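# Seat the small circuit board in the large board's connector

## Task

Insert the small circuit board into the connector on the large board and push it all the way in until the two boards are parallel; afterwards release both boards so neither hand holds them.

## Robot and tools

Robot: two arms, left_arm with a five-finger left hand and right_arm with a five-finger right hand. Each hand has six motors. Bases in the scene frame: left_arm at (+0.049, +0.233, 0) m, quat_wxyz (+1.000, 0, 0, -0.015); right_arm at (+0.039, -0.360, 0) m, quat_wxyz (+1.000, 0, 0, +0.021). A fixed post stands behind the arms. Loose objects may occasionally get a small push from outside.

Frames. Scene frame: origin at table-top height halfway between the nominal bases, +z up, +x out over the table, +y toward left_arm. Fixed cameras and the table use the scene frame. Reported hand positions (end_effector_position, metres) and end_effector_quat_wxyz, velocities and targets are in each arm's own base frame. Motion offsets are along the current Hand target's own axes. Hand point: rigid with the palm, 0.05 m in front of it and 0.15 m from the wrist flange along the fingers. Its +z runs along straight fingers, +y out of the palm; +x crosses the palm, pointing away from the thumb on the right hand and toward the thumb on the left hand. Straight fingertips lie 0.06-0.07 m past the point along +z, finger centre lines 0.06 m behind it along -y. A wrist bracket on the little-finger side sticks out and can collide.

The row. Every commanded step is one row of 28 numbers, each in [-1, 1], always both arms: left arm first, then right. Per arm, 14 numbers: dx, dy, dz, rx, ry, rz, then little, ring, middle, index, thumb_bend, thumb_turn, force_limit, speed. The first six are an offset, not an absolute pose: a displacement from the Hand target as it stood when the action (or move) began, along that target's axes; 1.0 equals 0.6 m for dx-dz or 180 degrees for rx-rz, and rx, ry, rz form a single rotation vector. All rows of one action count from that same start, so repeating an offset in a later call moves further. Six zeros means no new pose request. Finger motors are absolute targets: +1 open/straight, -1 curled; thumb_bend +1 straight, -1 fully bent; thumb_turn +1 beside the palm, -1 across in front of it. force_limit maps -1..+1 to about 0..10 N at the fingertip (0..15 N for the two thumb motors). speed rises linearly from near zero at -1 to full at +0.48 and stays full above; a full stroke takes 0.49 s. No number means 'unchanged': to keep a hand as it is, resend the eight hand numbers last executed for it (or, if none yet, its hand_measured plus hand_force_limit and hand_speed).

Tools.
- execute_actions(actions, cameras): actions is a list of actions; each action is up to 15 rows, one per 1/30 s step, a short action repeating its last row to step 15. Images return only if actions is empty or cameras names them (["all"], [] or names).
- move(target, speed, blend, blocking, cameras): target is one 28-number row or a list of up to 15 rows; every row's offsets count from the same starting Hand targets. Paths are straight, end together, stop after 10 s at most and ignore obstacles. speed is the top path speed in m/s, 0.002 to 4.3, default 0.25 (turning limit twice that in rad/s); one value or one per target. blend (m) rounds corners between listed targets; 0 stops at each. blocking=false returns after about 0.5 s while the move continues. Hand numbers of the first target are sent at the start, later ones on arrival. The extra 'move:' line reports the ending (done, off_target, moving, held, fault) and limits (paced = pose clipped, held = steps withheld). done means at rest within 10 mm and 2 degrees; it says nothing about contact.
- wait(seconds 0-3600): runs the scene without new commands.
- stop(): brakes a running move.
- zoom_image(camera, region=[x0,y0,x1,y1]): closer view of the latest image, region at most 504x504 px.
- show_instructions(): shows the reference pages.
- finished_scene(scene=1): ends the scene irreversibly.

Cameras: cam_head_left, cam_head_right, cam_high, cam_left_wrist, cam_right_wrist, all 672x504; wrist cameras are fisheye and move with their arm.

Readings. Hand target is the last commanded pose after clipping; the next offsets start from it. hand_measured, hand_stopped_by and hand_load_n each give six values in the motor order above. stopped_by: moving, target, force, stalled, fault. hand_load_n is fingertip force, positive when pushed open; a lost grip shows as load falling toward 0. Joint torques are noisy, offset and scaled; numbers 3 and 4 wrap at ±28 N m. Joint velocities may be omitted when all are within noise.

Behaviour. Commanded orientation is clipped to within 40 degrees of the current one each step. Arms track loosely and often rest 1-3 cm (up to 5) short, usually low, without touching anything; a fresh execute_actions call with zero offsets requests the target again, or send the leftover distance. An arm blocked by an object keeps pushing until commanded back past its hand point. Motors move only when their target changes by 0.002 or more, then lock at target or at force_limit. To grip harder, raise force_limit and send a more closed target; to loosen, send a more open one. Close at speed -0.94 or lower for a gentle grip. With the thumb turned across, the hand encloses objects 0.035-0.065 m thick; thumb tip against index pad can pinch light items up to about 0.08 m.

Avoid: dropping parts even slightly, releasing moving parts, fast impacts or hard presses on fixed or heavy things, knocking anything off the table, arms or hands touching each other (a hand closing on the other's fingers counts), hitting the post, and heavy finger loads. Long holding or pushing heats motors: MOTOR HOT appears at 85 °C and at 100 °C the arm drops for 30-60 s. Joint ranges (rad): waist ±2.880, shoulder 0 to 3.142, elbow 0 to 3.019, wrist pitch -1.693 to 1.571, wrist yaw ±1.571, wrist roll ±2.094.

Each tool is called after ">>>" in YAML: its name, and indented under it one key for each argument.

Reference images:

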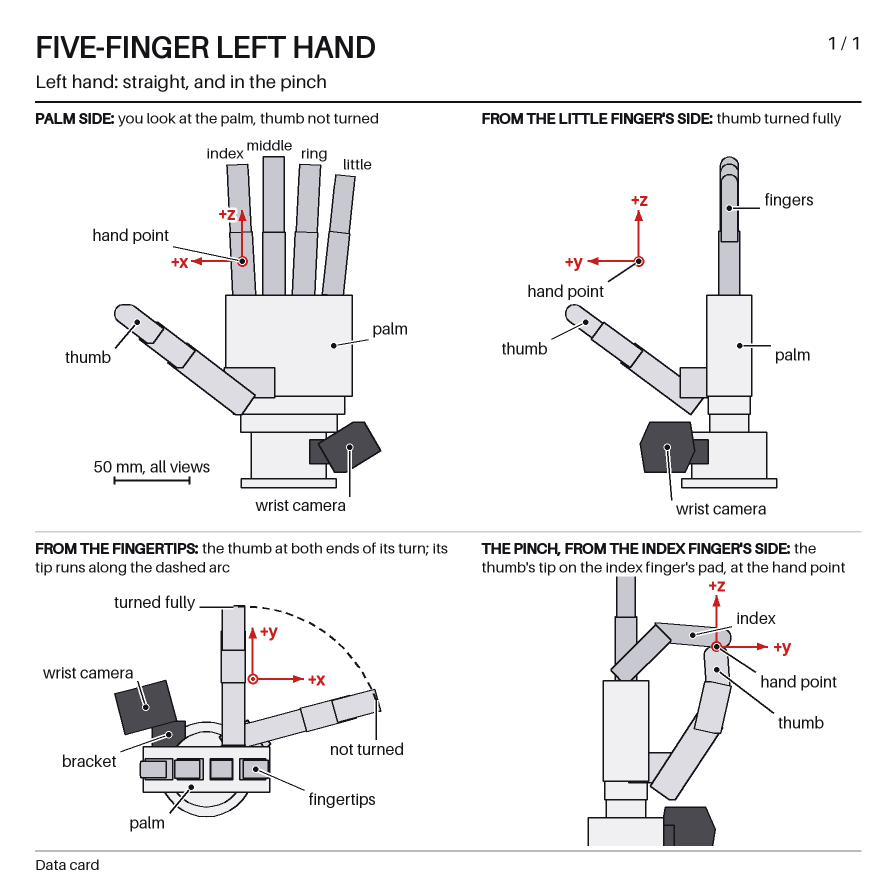

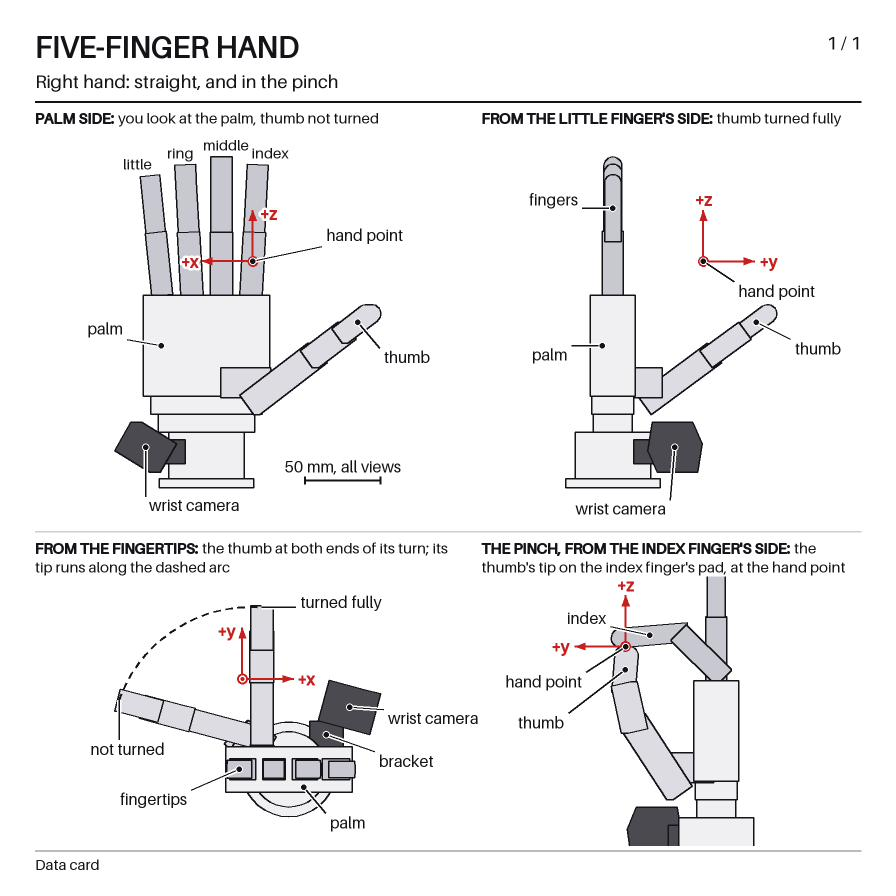

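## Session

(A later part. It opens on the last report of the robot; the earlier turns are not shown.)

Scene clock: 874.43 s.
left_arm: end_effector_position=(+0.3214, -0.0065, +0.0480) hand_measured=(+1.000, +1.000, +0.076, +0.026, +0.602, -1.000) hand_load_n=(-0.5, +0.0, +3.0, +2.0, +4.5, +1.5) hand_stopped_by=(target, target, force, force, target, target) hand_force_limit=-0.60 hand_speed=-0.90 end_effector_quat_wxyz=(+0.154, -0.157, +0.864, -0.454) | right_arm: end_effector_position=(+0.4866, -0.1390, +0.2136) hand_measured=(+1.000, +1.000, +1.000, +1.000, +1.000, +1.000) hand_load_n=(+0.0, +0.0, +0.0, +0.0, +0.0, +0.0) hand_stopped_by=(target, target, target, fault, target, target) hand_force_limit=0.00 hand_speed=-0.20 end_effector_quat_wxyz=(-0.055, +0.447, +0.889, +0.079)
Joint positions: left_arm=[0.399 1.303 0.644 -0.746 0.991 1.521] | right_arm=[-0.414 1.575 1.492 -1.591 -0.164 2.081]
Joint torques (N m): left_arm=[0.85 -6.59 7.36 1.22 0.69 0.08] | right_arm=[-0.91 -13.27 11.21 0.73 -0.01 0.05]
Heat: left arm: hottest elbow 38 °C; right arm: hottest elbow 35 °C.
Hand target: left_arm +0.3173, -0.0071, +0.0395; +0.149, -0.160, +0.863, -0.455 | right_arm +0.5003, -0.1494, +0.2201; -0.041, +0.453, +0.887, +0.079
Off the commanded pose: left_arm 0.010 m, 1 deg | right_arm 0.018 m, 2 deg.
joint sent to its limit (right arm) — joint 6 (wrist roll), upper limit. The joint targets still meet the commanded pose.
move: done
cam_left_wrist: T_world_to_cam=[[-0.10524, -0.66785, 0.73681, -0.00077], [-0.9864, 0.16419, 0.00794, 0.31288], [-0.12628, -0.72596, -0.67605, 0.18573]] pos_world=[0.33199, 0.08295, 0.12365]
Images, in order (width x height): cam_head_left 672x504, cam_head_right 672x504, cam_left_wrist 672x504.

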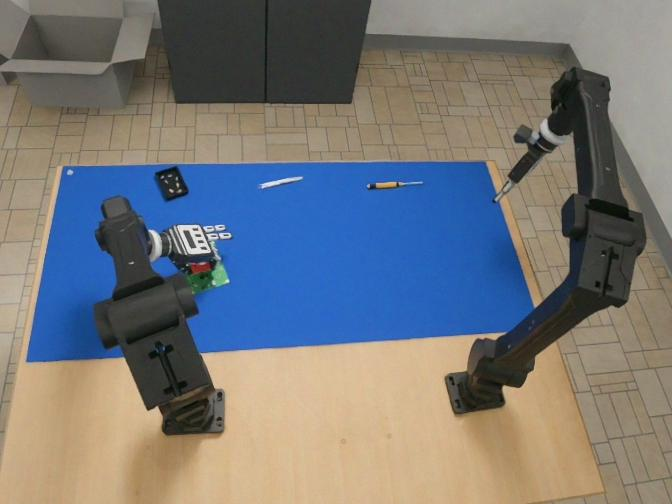

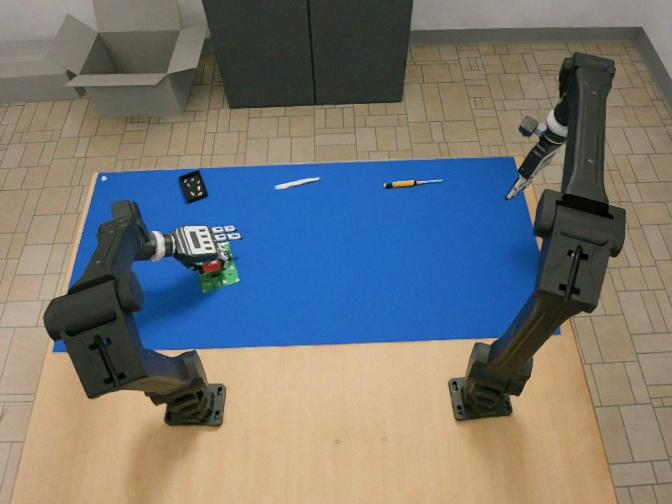

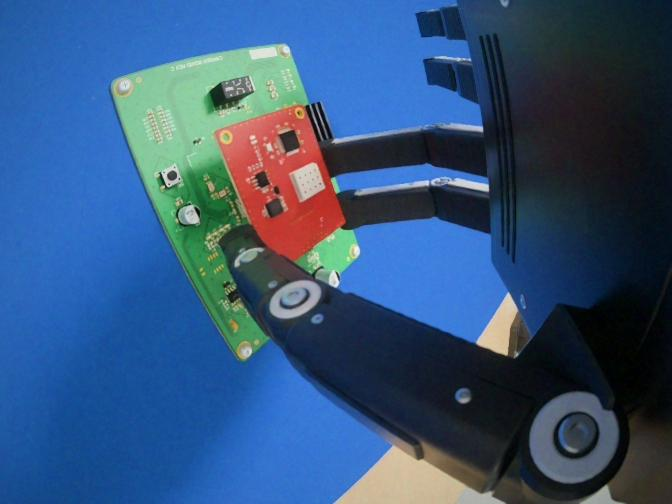

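>>> move:
  target: [0,0,0,0,0,0,1,1,1,-0.1,0.6,-1,-0.6,-0.6,0,0,0,0,0,0,1,1,1,1,1,1,0,-0.2]
  cameras: ["cam_left_wrist"]
  speed: 0.04

>>> zoom_image:
  camera: "cam_left_wrist"
  region: [120, 50, 400, 330]

Scene clock: 917.07 s.
left_arm: end_effector_position=(+0.3215, -0.0065, +0.0481) hand_measured=(+1.000, +1.000, +1.000, +0.026, +0.602, -1.000) hand_load_n=(+0.0, +0.0, +0.0, +2.5, +3.0, +0.0) hand_stopped_by=(target, target, target, force, target, target) hand_force_limit=-0.60 hand_speed=-0.60 end_effector_quat_wxyz=(+0.154, -0.157, +0.864, -0.454) | right_arm: end_effector_position=(+0.4866, -0.1390, +0.2136) hand_measured=(+1.000, +1.000, +1.000, +1.000, +1.000, +1.000) hand_load_n=(+0.0, +0.0, +0.0, +0.0, +0.0, +0.0) hand_stopped_by=(target, target, target, fault, target, target) hand_force_limit=0.00 hand_speed=-0.20 end_effector_quat_wxyz=(-0.055, +0.447, +0.889, +0.079)
Joint positions: left_arm=[0.399 1.303 0.644 -0.746 0.991 1.521] | right_arm=[-0.414 1.575 1.492 -1.591 -0.164 2.081]
Joint torques (N m): left_arm=[0.67 -5.19 7.27 1.25 0.68 0.05] | right_arm=[-1.32 -13.1 11.15 0.7 -0.02 0.04]
Heat: left arm: hottest elbow 37 °C; right arm: hottest elbow 35 °C.
Hand target: left_arm +0.3172, -0.0072, +0.0395; +0.149, -0.160, +0.863, -0.455 | right_arm +0.5003, -0.1494, +0.2201; -0.041, +0.453, +0.887, +0.079
Off the commanded pose: left_arm 0.010 m, 1 deg | right_arm 0.018 m, 2 deg.
joint sent to its limit (right arm) — joint 6 (wrist roll), upper limit. The joint targets still meet the commanded pose.
move: done
cam_left_wrist: T_world_to_cam=[[-0.10541, -0.66757, 0.73704, -0.00076], [-0.98639, 0.16423, 0.00767, 0.3129], [-0.12616, -0.72621, -0.6758, 0.18568]] pos_world=[0.33199, 0.08295, 0.12365]

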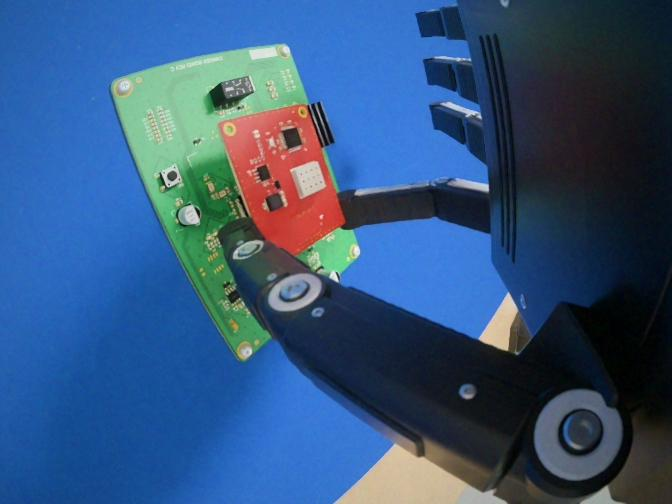

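Scaled by 1.800 from the camera's image (finer frame: 960x720).

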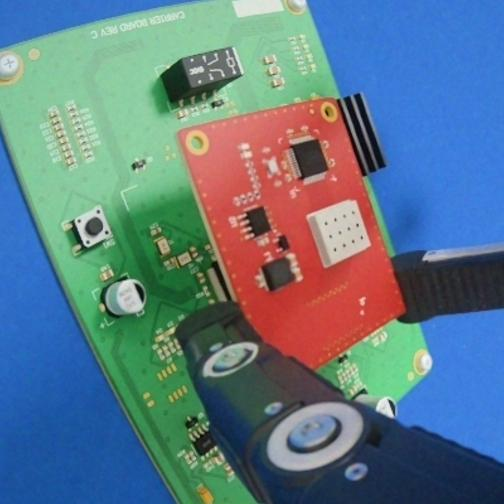

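>>> zoom_image:
  camera: "cam_left_wrist"
  region: [205, 90, 355, 270]

Scaled by 2.800 from the camera's image (finer frame: 960x720).

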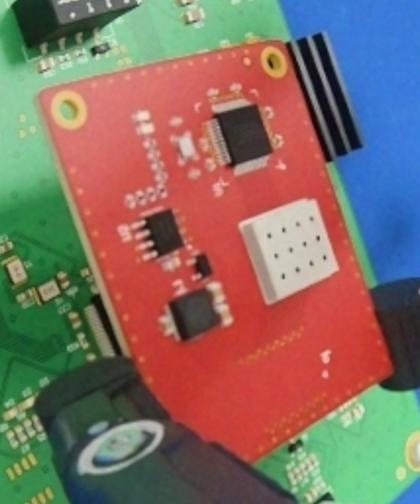

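>>> move:
  target: [0.0174,0.0097,0.0061,0,0,0,1,1,1,-0.1,0.6,-1,-0.6,-0.6,0,0,0,0,0,0,1,1,1,1,1,1,0,-0.2]
  cameras: ["cam_left_wrist","cam_head_left","cam_head_right"]
  speed: 0.04

>>> zoom_image:
  camera: "cam_left_wrist"
  region: [120, 50, 400, 330]

>>> zoom_image:
  camera: "cam_head_left"
  region: [175, 230, 245, 300]

>>> zoom_image:
  camera: "cam_head_right"
  region: [185, 230, 255, 300]

Scene clock: 947.97 s.
left_arm: end_effector_position=(+0.3124, -0.0104, +0.0377) hand_measured=(+1.000, +1.000, +1.000, +0.026, +0.602, -1.000) hand_load_n=(+0.0, +0.0, +0.0, +3.0, +3.0, +0.0) hand_stopped_by=(target, target, target, force, target, target) hand_force_limit=-0.60 hand_speed=-0.60 end_effector_quat_wxyz=(+0.151, -0.158, +0.863, -0.455) | right_arm: end_effector_position=(+0.4866, -0.1390, +0.2136) hand_measured=(+1.000, +1.000, +1.000, +1.000, +1.000, +1.000) hand_load_n=(+0.0, +0.0, +0.0, +0.0, +0.0, +0.0) hand_stopped_by=(target, target, target, fault, target, target) hand_force_limit=0.00 hand_speed=-0.20 end_effector_quat_wxyz=(-0.055, +0.447, +0.889, +0.079)
Joint positions: left_arm=[0.399 1.303 0.609 -0.718 0.991 1.521] | right_arm=[-0.414 1.575 1.492 -1.591 -0.164 2.081]
Joint torques (N m): left_arm=[0.38 -6.48 7.38 1.57 0.71 0.08] | right_arm=[-1.03 -13.33 11.1 0.75 0.02 0.05]
Heat: left arm: hottest elbow 36 °C; right arm: hottest elbow 35 °C.
Hand target: left_arm +0.3086, -0.0110, +0.0316; +0.150, -0.160, +0.863, -0.455 | right_arm +0.5003, -0.1494, +0.2201; -0.041, +0.453, +0.887, +0.079
Off the commanded pose: left_arm 0.007 m, 0 deg | right_arm 0.018 m, 2 deg.
joint sent to its limit (right arm) — joint 6 (wrist roll), upper limit. The joint targets still meet the commanded pose.
move: done
cam_left_wrist: T_world_to_cam=[[-0.10072, -0.66565, 0.73944, 0.00181], [-0.98633, 0.16425, 0.01351, 0.30443], [-0.13045, -0.72797, -0.67309, 0.1759]] pos_world=[0.3234, 0.07925, 0.11294]
Images, in order (width x height): cam_head_left 672x504, cam_head_right 672x504, cam_left_wrist 672x504.

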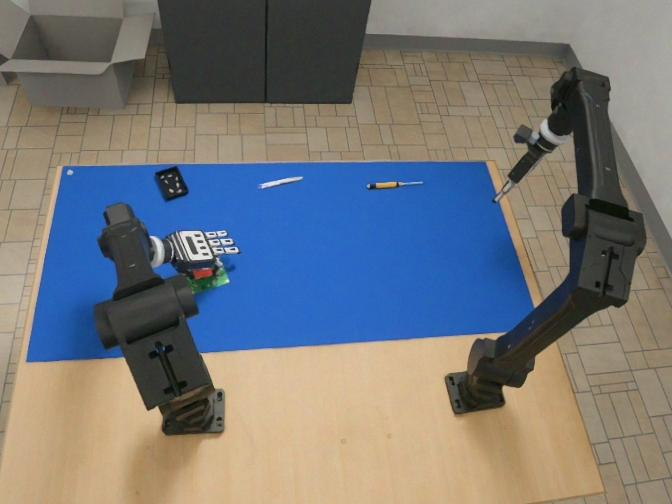

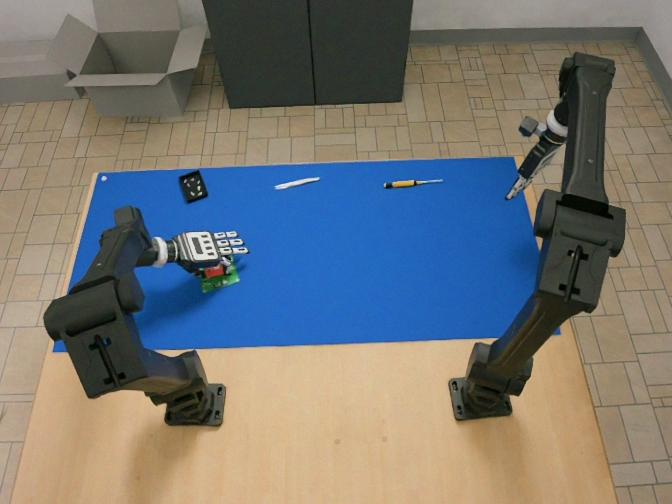

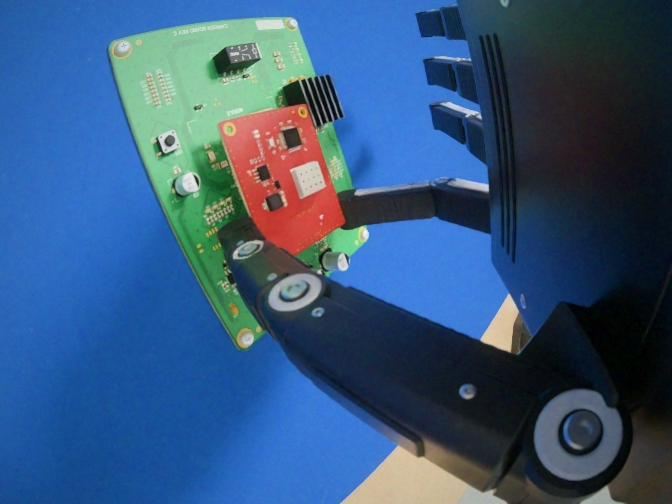

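Scaled by 1.800 from the camera's image (finer frame: 960x720).

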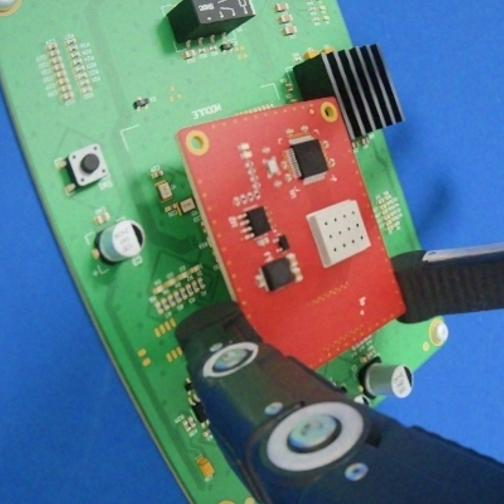

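Scaled by 7.200 from the camera's image (finer frame: 960x720).

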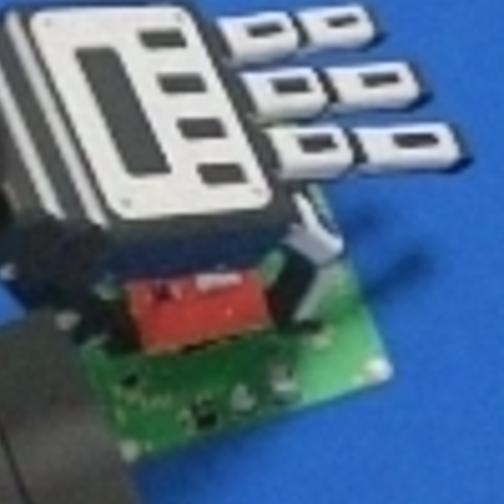

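Scaled by 7.200 from the camera's image (finer frame: 960x720).

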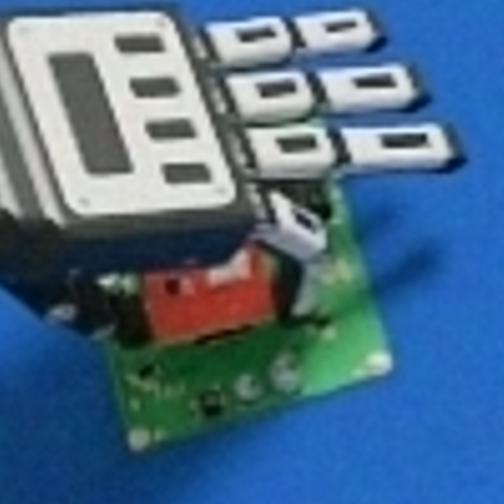

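>>> move:
  target: [-0.0077,-0.0038,0.0012,-0.0025,-0.037,-0.0043,1,1,1,-0.1,0.6,-1,-0.6,-0.6,0,0,0,0,0,0,1,1,1,1,1,1,0,-0.2]
  cameras: ["cam_left_wrist","cam_head_left","cam_head_right"]
  speed: 0.04

>>> zoom_image:
  camera: "cam_left_wrist"
  region: [120, 50, 400, 330]

>>> zoom_image:
  camera: "cam_head_left"
  region: [175, 230, 245, 300]

>>> zoom_image:
  camera: "cam_head_right"
  region: [185, 230, 255, 300]

Scene clock: 1016.90 s.
left_arm: end_effector_position=(+0.3166, -0.0091, +0.0352) hand_measured=(+1.000, +1.000, +1.000, +0.026, +0.602, -1.000) hand_load_n=(-0.5, +0.0, +0.0, +2.5, +3.0, +0.0) hand_stopped_by=(target, target, target, force, target, target) hand_force_limit=-0.60 hand_speed=-0.60 end_effector_quat_wxyz=(+0.194, -0.190, +0.854, -0.444) | right_arm: end_effector_position=(+0.4866, -0.1390, +0.2136) hand_measured=(+1.000, +1.000, +1.000, +1.000, +1.000, +1.000) hand_load_n=(+0.0, +0.0, +0.0, +0.0, +0.0, +0.0) hand_stopped_by=(target, target, target, fault, target, target) hand_force_limit=0.00 hand_speed=-0.20 end_effector_quat_wxyz=(-0.055, +0.447, +0.889, +0.079)
Joint positions: left_arm=[0.399 1.232 0.527 -0.514 0.97 1.345] | right_arm=[-0.414 1.575 1.492 -1.591 -0.164 2.081]
Joint torques (N m): left_arm=[0.15 -5.83 7.31 1.52 0.47 -0.1] | right_arm=[-1.2 -13.04 11.22 0.81 -0.02 0.06]
Heat: left arm: hottest elbow 35 °C; right arm: hottest elbow 35 °C.
Hand target: left_arm +0.3133, -0.0109, +0.0336; +0.196, -0.192, +0.854, -0.443 | right_arm +0.5003, -0.1494, +0.2201; -0.041, +0.453, +0.887, +0.079
Off the commanded pose: left_arm 0.004 m, 0 deg | right_arm 0.018 m, 2 deg.
joint sent to its limit (right arm) — joint 6 (wrist roll), upper limit. The joint targets still meet the commanded pose.
move: done
cam_left_wrist: T_world_to_cam=[[-0.06569, -0.68431, 0.72623, -0.0059], [-0.99746, 0.06506, -0.02893, 0.31252], [-0.02745, -0.72628, -0.68685, 0.14362]] pos_world=[0.31528, 0.07994, 0.11197]
Images, in order (width x height): cam_head_left 672x504, cam_head_right 672x504, cam_left_wrist 672x504.

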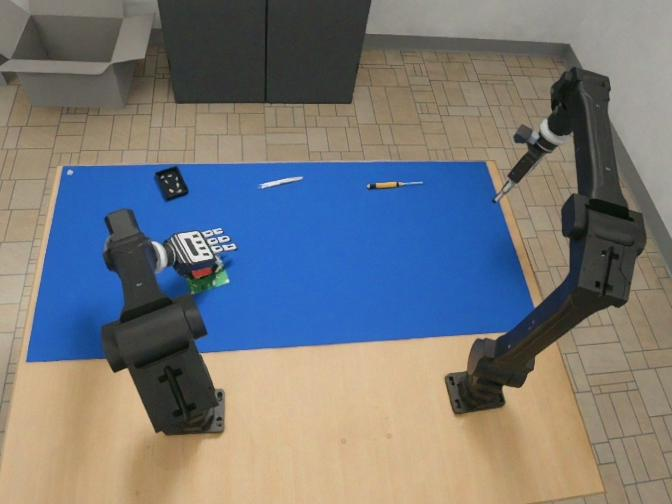

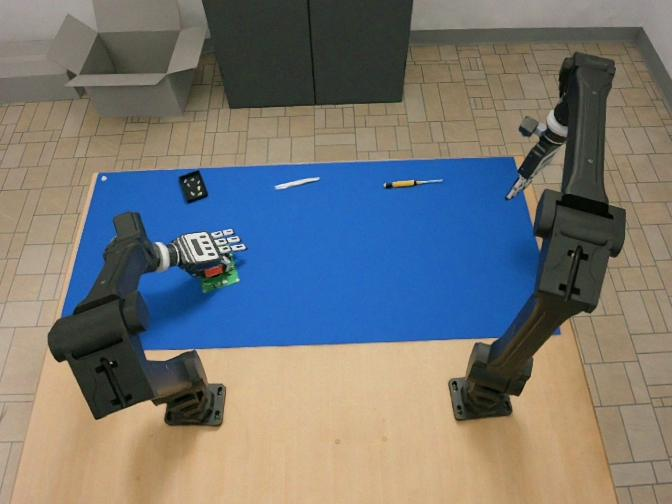

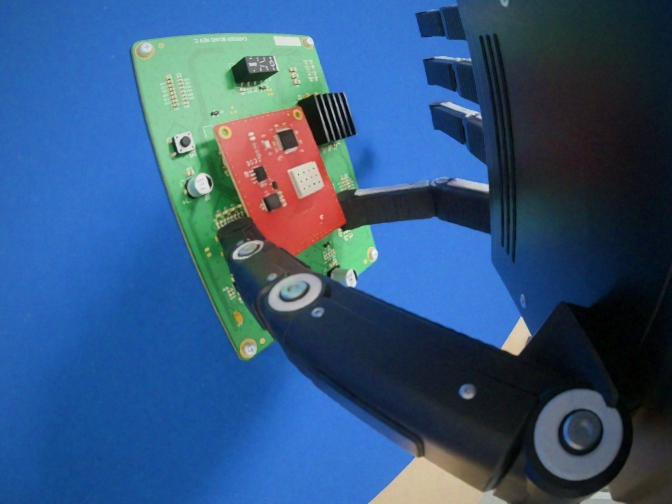

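Scaled by 1.800 from the camera's image (finer frame: 960x720).

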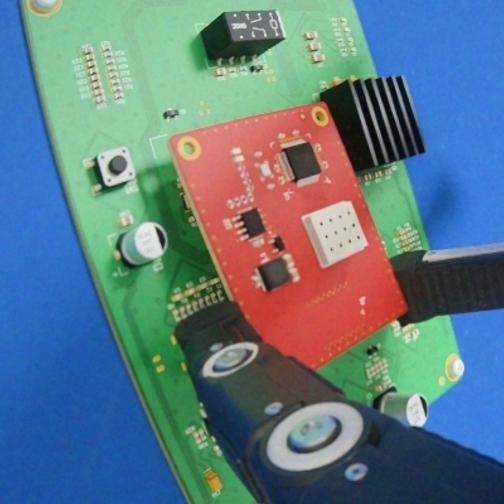

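Scaled by 7.200 from the camera's image (finer frame: 960x720).

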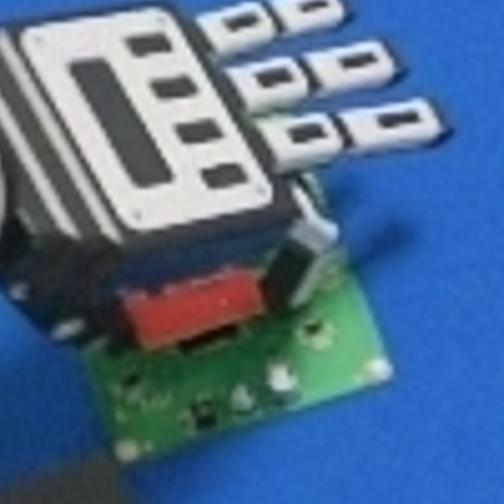

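Scaled by 7.200 from the camera's image (finer frame: 960x720).

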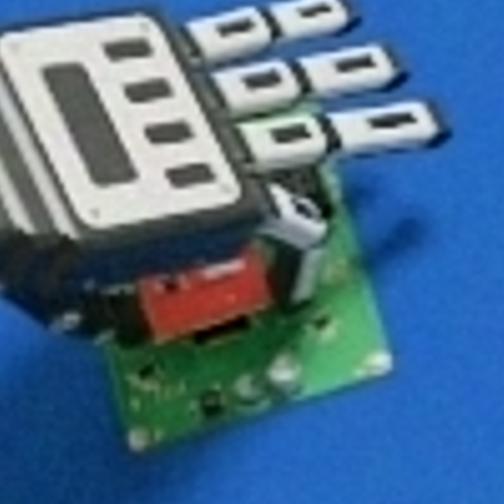

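>>> zoom_image:
  camera: "cam_left_wrist"
  region: [200, 95, 380, 290]

Scaled by 2.585 from the camera's image (finer frame: 960x720).

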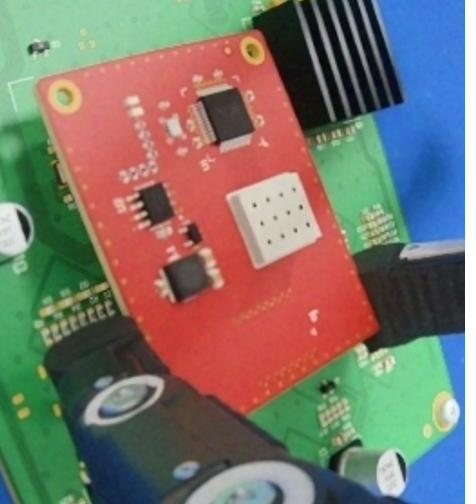

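>>> move:
  target: [0.0007,0.0056,0.0036,0,0,0,1,1,1,-0.1,0.6,-1,-0.6,-0.6,0,0,0,0,0,0,1,1,1,1,1,1,0,-0.2]
  cameras: ["cam_left_wrist","cam_head_left","cam_head_right"]
  speed: 0.02

>>> zoom_image:
  camera: "cam_left_wrist"
  region: [200, 95, 380, 290]

>>> zoom_image:
  camera: "cam_head_left"
  region: [175, 230, 245, 300]

Scene clock: 1067.07 s.
left_arm: end_effector_position=(+0.3180, -0.0086, +0.0343) hand_measured=(+1.000, +1.000, +1.000, +0.026, +0.602, -1.000) hand_load_n=(+0.0, -0.5, +0.0, +2.5, +2.5, +0.0) hand_stopped_by=(target, target, target, force, target, target) hand_force_limit=-0.60 hand_speed=-0.60 end_effector_quat_wxyz=(+0.199, -0.187, +0.854, -0.443) | right_arm: end_effector_position=(+0.4866, -0.1390, +0.2136) hand_measured=(+1.000, +1.000, +1.000, +1.000, +1.000, +1.000) hand_load_n=(+0.0, +0.0, +0.0, +0.0, +0.0, +0.0) hand_stopped_by=(target, target, target, fault, target, target) hand_force_limit=0.00 hand_speed=-0.20 end_effector_quat_wxyz=(-0.055, +0.447, +0.889, +0.079)
Joint positions: left_arm=[0.399 1.232 0.523 -0.498 0.97 1.345] | right_arm=[-0.414 1.575 1.492 -1.591 -0.164 2.081]
Joint torques (N m): left_arm=[-0.09 -5.19 7.19 1.66 0.56 -0.09] | right_arm=[-0.79 -13.16 11.15 0.76 -0.01 0.04]
Heat: left arm: hottest elbow 36 °C; right arm: hottest elbow 35 °C.
Hand target: left_arm +0.3136, -0.0107, +0.0296; +0.196, -0.192, +0.854, -0.443 | right_arm +0.5003, -0.1494, +0.2201; -0.041, +0.453, +0.887, +0.079
Off the commanded pose: left_arm 0.007 m, 1 deg | right_arm 0.018 m, 2 deg.
joint sent to its limit (right arm) — joint 6 (wrist roll), upper limit. The joint targets still meet the commanded pose.
move: done
cam_left_wrist: T_world_to_cam=[[-0.07301, -0.68741, 0.72259, -0.0024], [-0.99713, 0.06501, -0.0389, 0.31408], [-0.02024, -0.72335, -0.69018, 0.1413]] pos_world=[0.31587, 0.08014, 0.11148]
Images, in order (width x height): cam_head_left 672x504, cam_head_right 672x504, cam_left_wrist 672x504.

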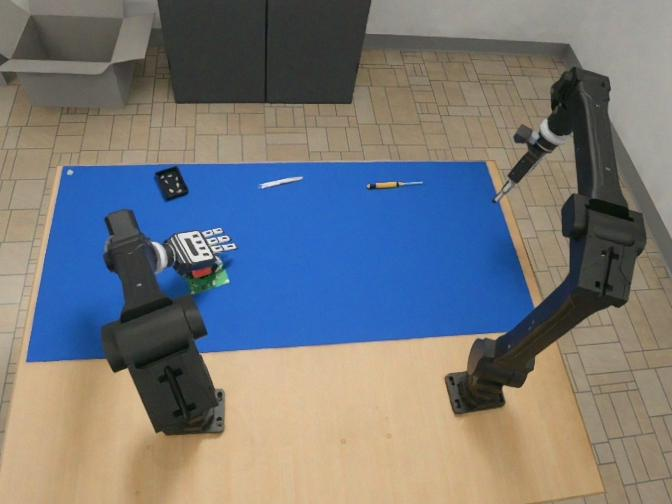

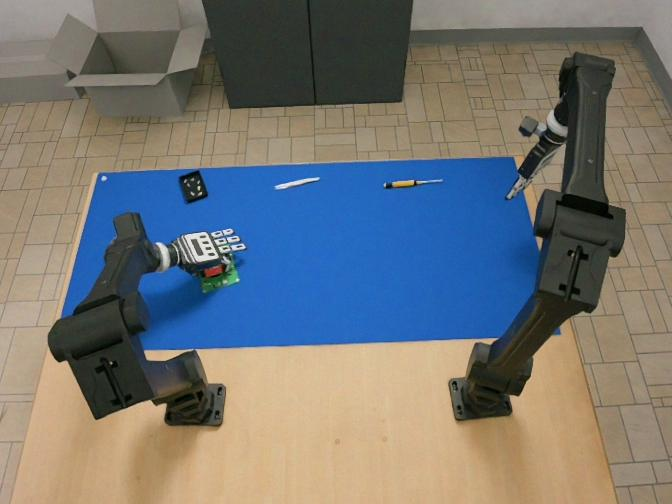

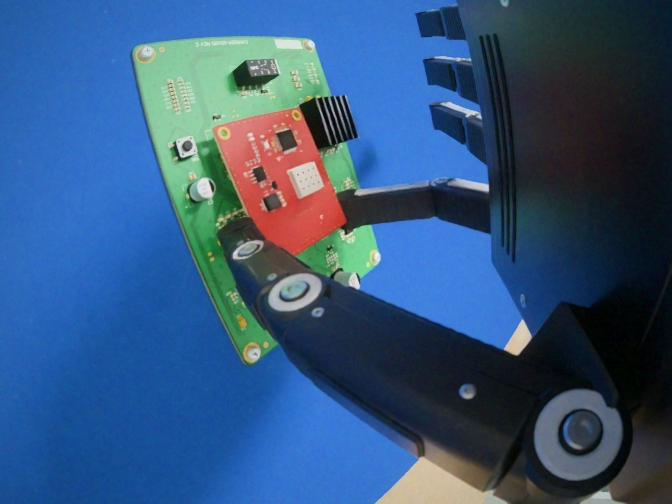

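Scaled by 2.585 from the camera's image (finer frame: 960x720).

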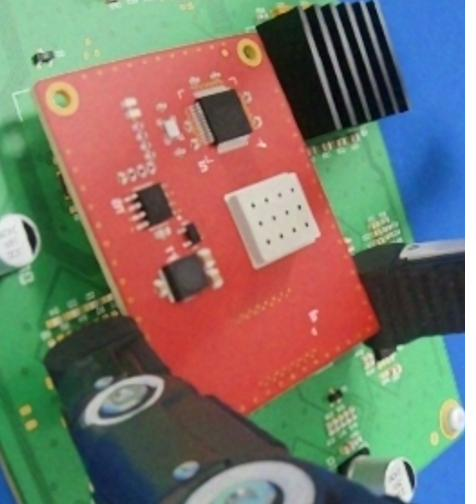

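Scaled by 7.200 from the camera's image (finer frame: 960x720).

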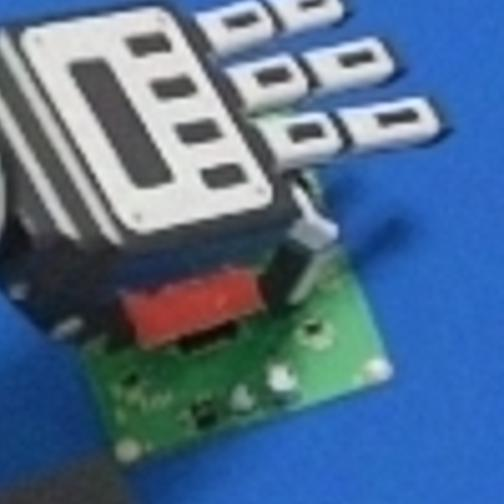

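>>> move:
  target: [0.0007,0.0056,0.0036,0,0,0,1,1,1,-0.1,0.6,-1,-0.6,-0.6,0,0,0,0,0,0,1,1,1,1,1,1,0,-0.2]
  cameras: ["cam_left_wrist","cam_head_left","cam_head_right"]
  speed: 0.02

>>> zoom_image:
  camera: "cam_left_wrist"
  region: [200, 95, 380, 290]

>>> zoom_image:
  camera: "cam_head_left"
  region: [175, 230, 245, 300]

Scene clock: 1074.23 s.
left_arm: end_effector_position=(+0.3185, -0.0084, +0.0330) hand_measured=(+1.000, +1.000, +1.000, +0.026, +0.602, -1.000) hand_load_n=(+0.0, +0.0, +0.0, +2.5, +2.5, +0.0) hand_stopped_by=(target, target, target, force, target, target) hand_force_limit=-0.60 hand_speed=-0.60 end_effector_quat_wxyz=(+0.203, -0.185, +0.854, -0.442) | right_arm: end_effector_position=(+0.4866, -0.1390, +0.2136) hand_measured=(+1.000, +1.000, +1.000, +1.000, +1.000, +1.000) hand_load_n=(+0.0, +0.0, +0.0, +0.0, +0.0, +0.0) hand_stopped_by=(target, target, target, fault, target, target) hand_force_limit=0.00 hand_speed=-0.20 end_effector_quat_wxyz=(-0.055, +0.447, +0.889, +0.079)
Joint positions: left_arm=[0.399 1.232 0.516 -0.483 0.97 1.344] | right_arm=[-0.414 1.575 1.492 -1.591 -0.164 2.081]
Joint torques (N m): left_arm=[0.03 -4.13 7.49 1.57 0.5 -0.04] | right_arm=[-1.08 -13.39 11.15 0.75 -0.02 0.05]
Heat: left arm: hottest elbow 36 °C; right arm: hottest elbow 35 °C.
Hand target: left_arm +0.3138, -0.0107, +0.0256; +0.196, -0.192, +0.854, -0.443 | right_arm +0.5003, -0.1494, +0.2201; -0.041, +0.453, +0.887, +0.079
Off the commanded pose: left_arm 0.009 m, 1 deg | right_arm 0.018 m, 2 deg.
joint sent to its limit (right arm) — joint 6 (wrist roll), upper limit. The joint targets still meet the commanded pose.
move: done
cam_left_wrist: T_world_to_cam=[[-0.07872, -0.6899, 0.71961, 0.0007], [-0.99679, 0.06486, -0.04686, 0.31462], [-0.01435, -0.72099, -0.69279, 0.13877]] pos_world=[0.31565, 0.08013, 0.11038]
Images, in order (width x height): cam_head_left 672x504, cam_head_right 672x504, cam_left_wrist 672x504.

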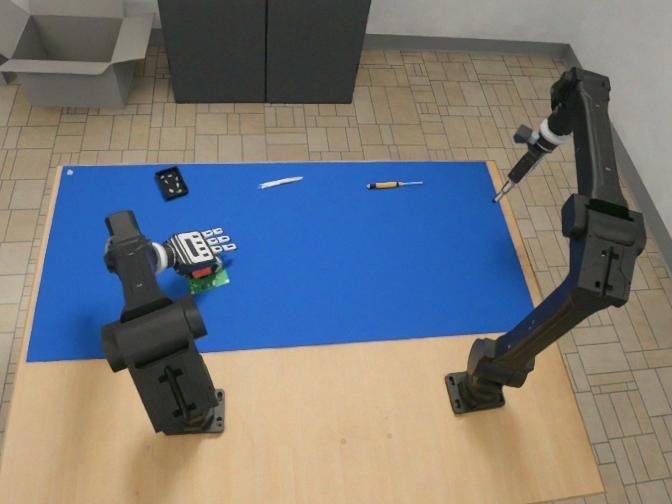

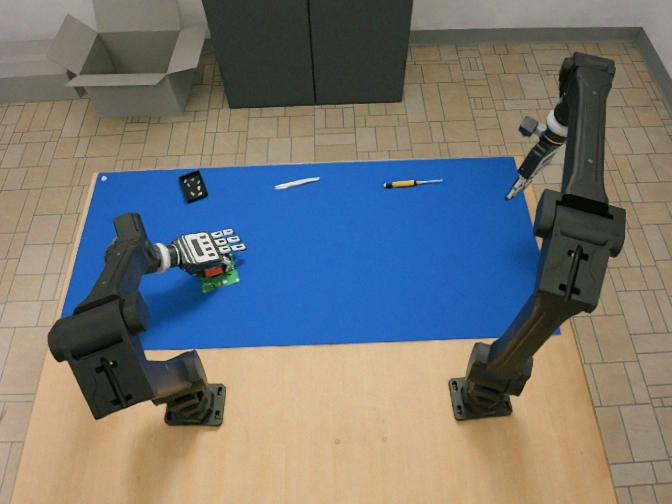

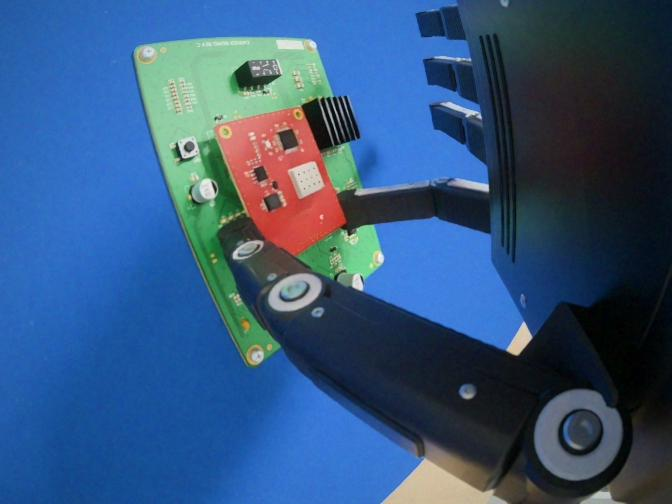

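Scaled by 2.585 from the camera's image (finer frame: 960x720).

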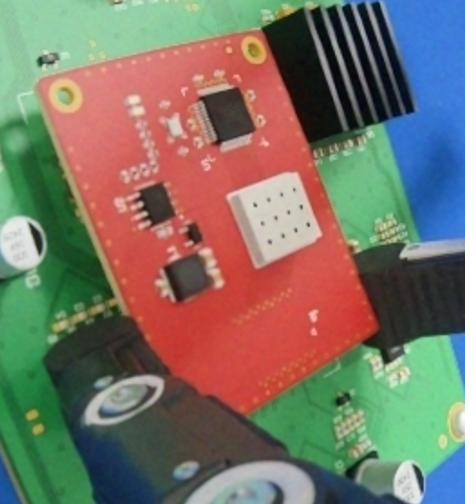

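Scaled by 7.200 from the camera's image (finer frame: 960x720).

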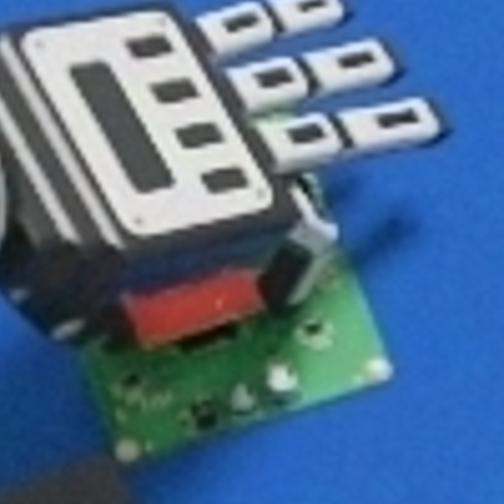

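>>> zoom_image:
  camera: "cam_left_wrist"
  region: [300, 205, 370, 265]

>>> zoom_image:
  camera: "cam_left_wrist"
  region: [190, 110, 260, 170]

Scaled by 7.200 from the camera's image (finer frame: 960x720).

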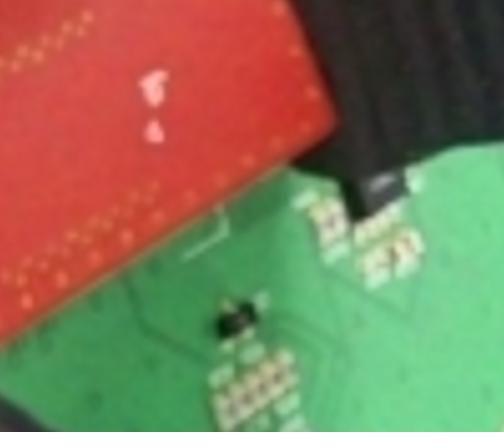

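Scaled by 7.200 from the camera's image (finer frame: 960x720).

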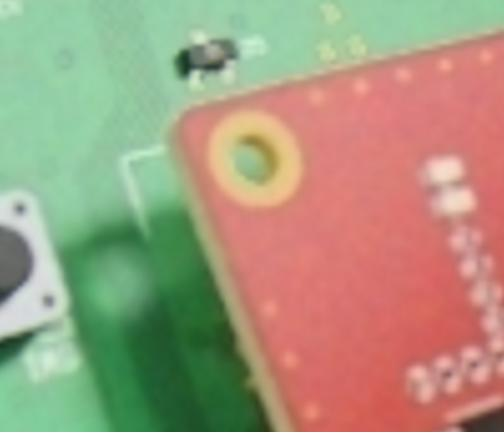

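>>> move:
  target:
    - [-0.0014,-0.0069,-0.0044,0,0,0,1,1,1,-0.1,0.6,-1,-0.6,-0.6,0,0,0,0,0,0,1,1,1,1,1,1,0,-0.2]
    - [-0.0014,-0.0069,-0.0044,0,0,0,1,1,1,0.35,0.6,-1,-0.6,-0.6,0,0,0,0,0,0,1,1,1,1,1,1,0,-0.2]
    - [-0.008,0.0002,-0.0137,0,0,0,1,1,1,0.35,0.6,-1,-0.6,-0.6,0,0,0,0,0,0,1,1,1,1,1,1,0,-0.2]
  cameras: ["cam_left_wrist","cam_head_left","cam_head_right"]
  speed: 0.04

>>> zoom_image:
  camera: "cam_left_wrist"
  region: [180, 85, 400, 295]

>>> zoom_image:
  camera: "cam_head_left"
  region: [175, 230, 245, 300]

Scene clock: 1156.83 s.
left_arm: end_effector_position=(+0.3134, -0.0047, +0.0320) hand_measured=(+1.000, +1.000, +1.000, +0.350, +0.600, -1.000) hand_load_n=(+0.0, +0.0, +0.0, +0.0, +0.0, +0.0) hand_stopped_by=(target, target, target, target, target, target) hand_force_limit=-0.60 hand_speed=-0.60 end_effector_quat_wxyz=(+0.199, -0.191, +0.853, -0.442) | right_arm: end_effector_position=(+0.4866, -0.1390, +0.2136) hand_measured=(+1.000, +1.000, +1.000, +1.000, +1.000, +1.000) hand_load_n=(+0.5, +0.0, +0.0, +0.0, +0.0, +0.0) hand_stopped_by=(target, target, target, fault, target, target) hand_force_limit=0.00 hand_speed=-0.20 end_effector_quat_wxyz=(-0.055, +0.447, +0.889, +0.079)
Joint positions: left_arm=[0.418 1.232 0.516 -0.513 0.974 1.366] | right_arm=[-0.414 1.575 1.492 -1.591 -0.164 2.081]
Joint torques (N m): left_arm=[1.32 -3.49 9.33 0.57 0.76 0.09] | right_arm=[-0.97 -13.1 11.21 0.79 -0.02 0.06]
Heat: left arm: hottest elbow 36 °C; right arm: hottest elbow 36 °C.
Hand target: left_arm +0.3137, -0.0025, +0.0306; +0.196, -0.192, +0.854, -0.443 | right_arm +0.5003, -0.1494, +0.2201; -0.041, +0.453, +0.887, +0.079
Off the commanded pose: left_arm 0.003 m, 0 deg | right_arm 0.018 m, 2 deg.
joint sent to its limit (right arm) — joint 6 (wrist roll), upper limit. The joint targets still meet the commanded pose.
move: done
cam_left_wrist: T_world_to_cam=[[-0.06639, -0.68704, 0.72358, -0.00047], [-0.99763, 0.05867, -0.03583, 0.3092], [-0.01784, -0.72425, -0.68931, 0.14153]] pos_world=[0.31096, 0.08404, 0.10897]
Images, in order (width x height): cam_head_left 672x504, cam_head_right 672x504, cam_left_wrist 672x504.

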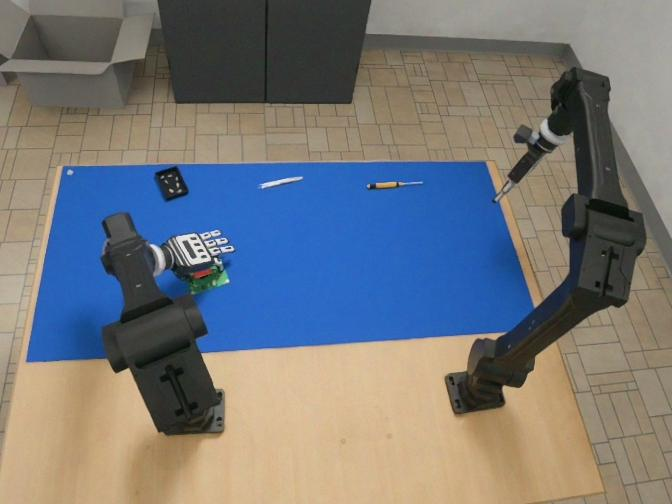

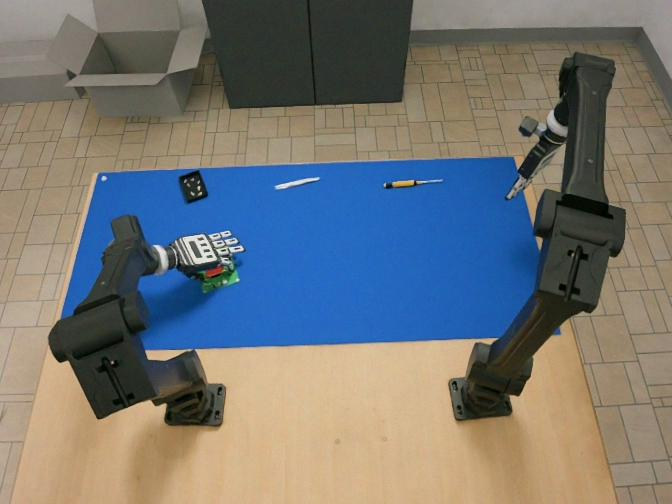

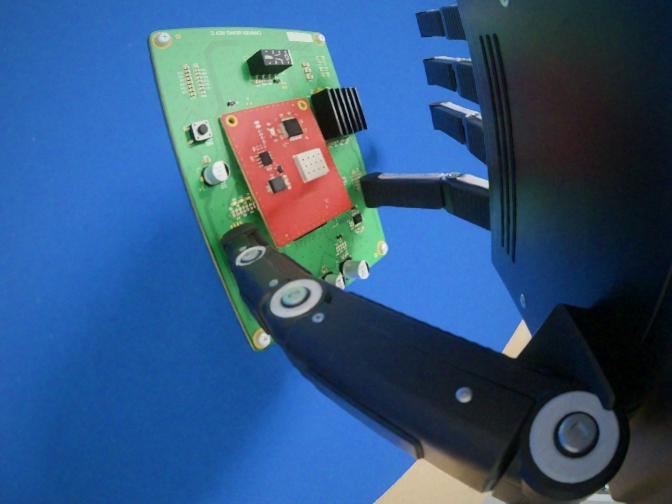

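Scaled by 2.291 from the camera's image (finer frame: 960x720).

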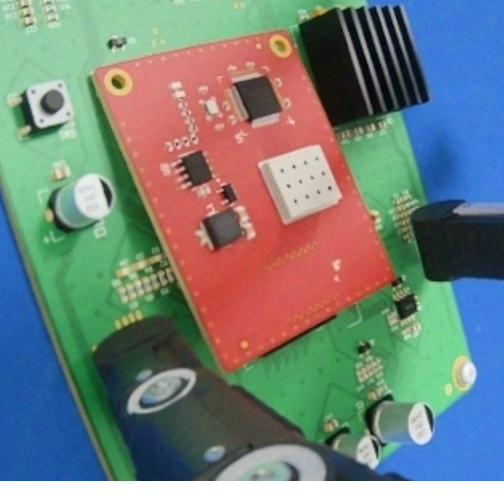

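Scaled by 7.200 from the camera's image (finer frame: 960x720).

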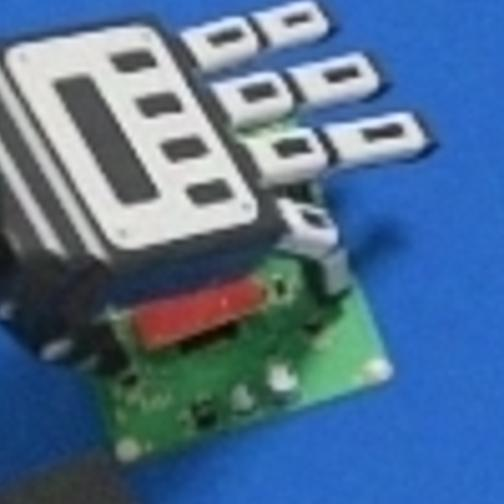

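>>> zoom_image:
  camera: "cam_left_wrist"
  region: [255, 185, 375, 265]

>>> zoom_image:
  camera: "cam_left_wrist"
  region: [210, 85, 330, 165]

Scaled by 4.200 from the camera's image (finer frame: 960x720).

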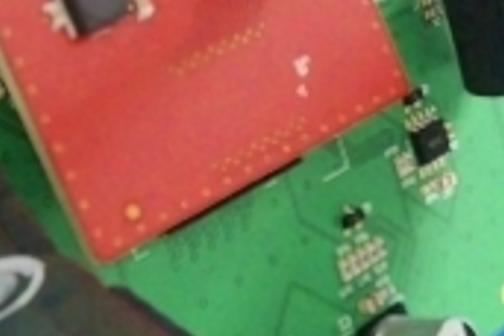

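Scaled by 4.200 from the camera's image (finer frame: 960x720).

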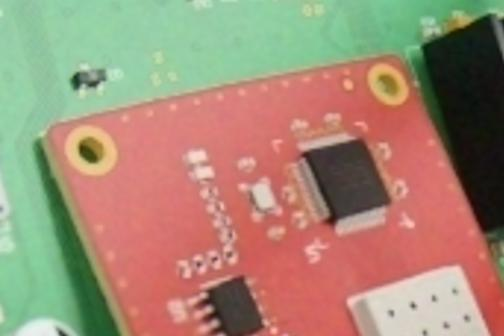

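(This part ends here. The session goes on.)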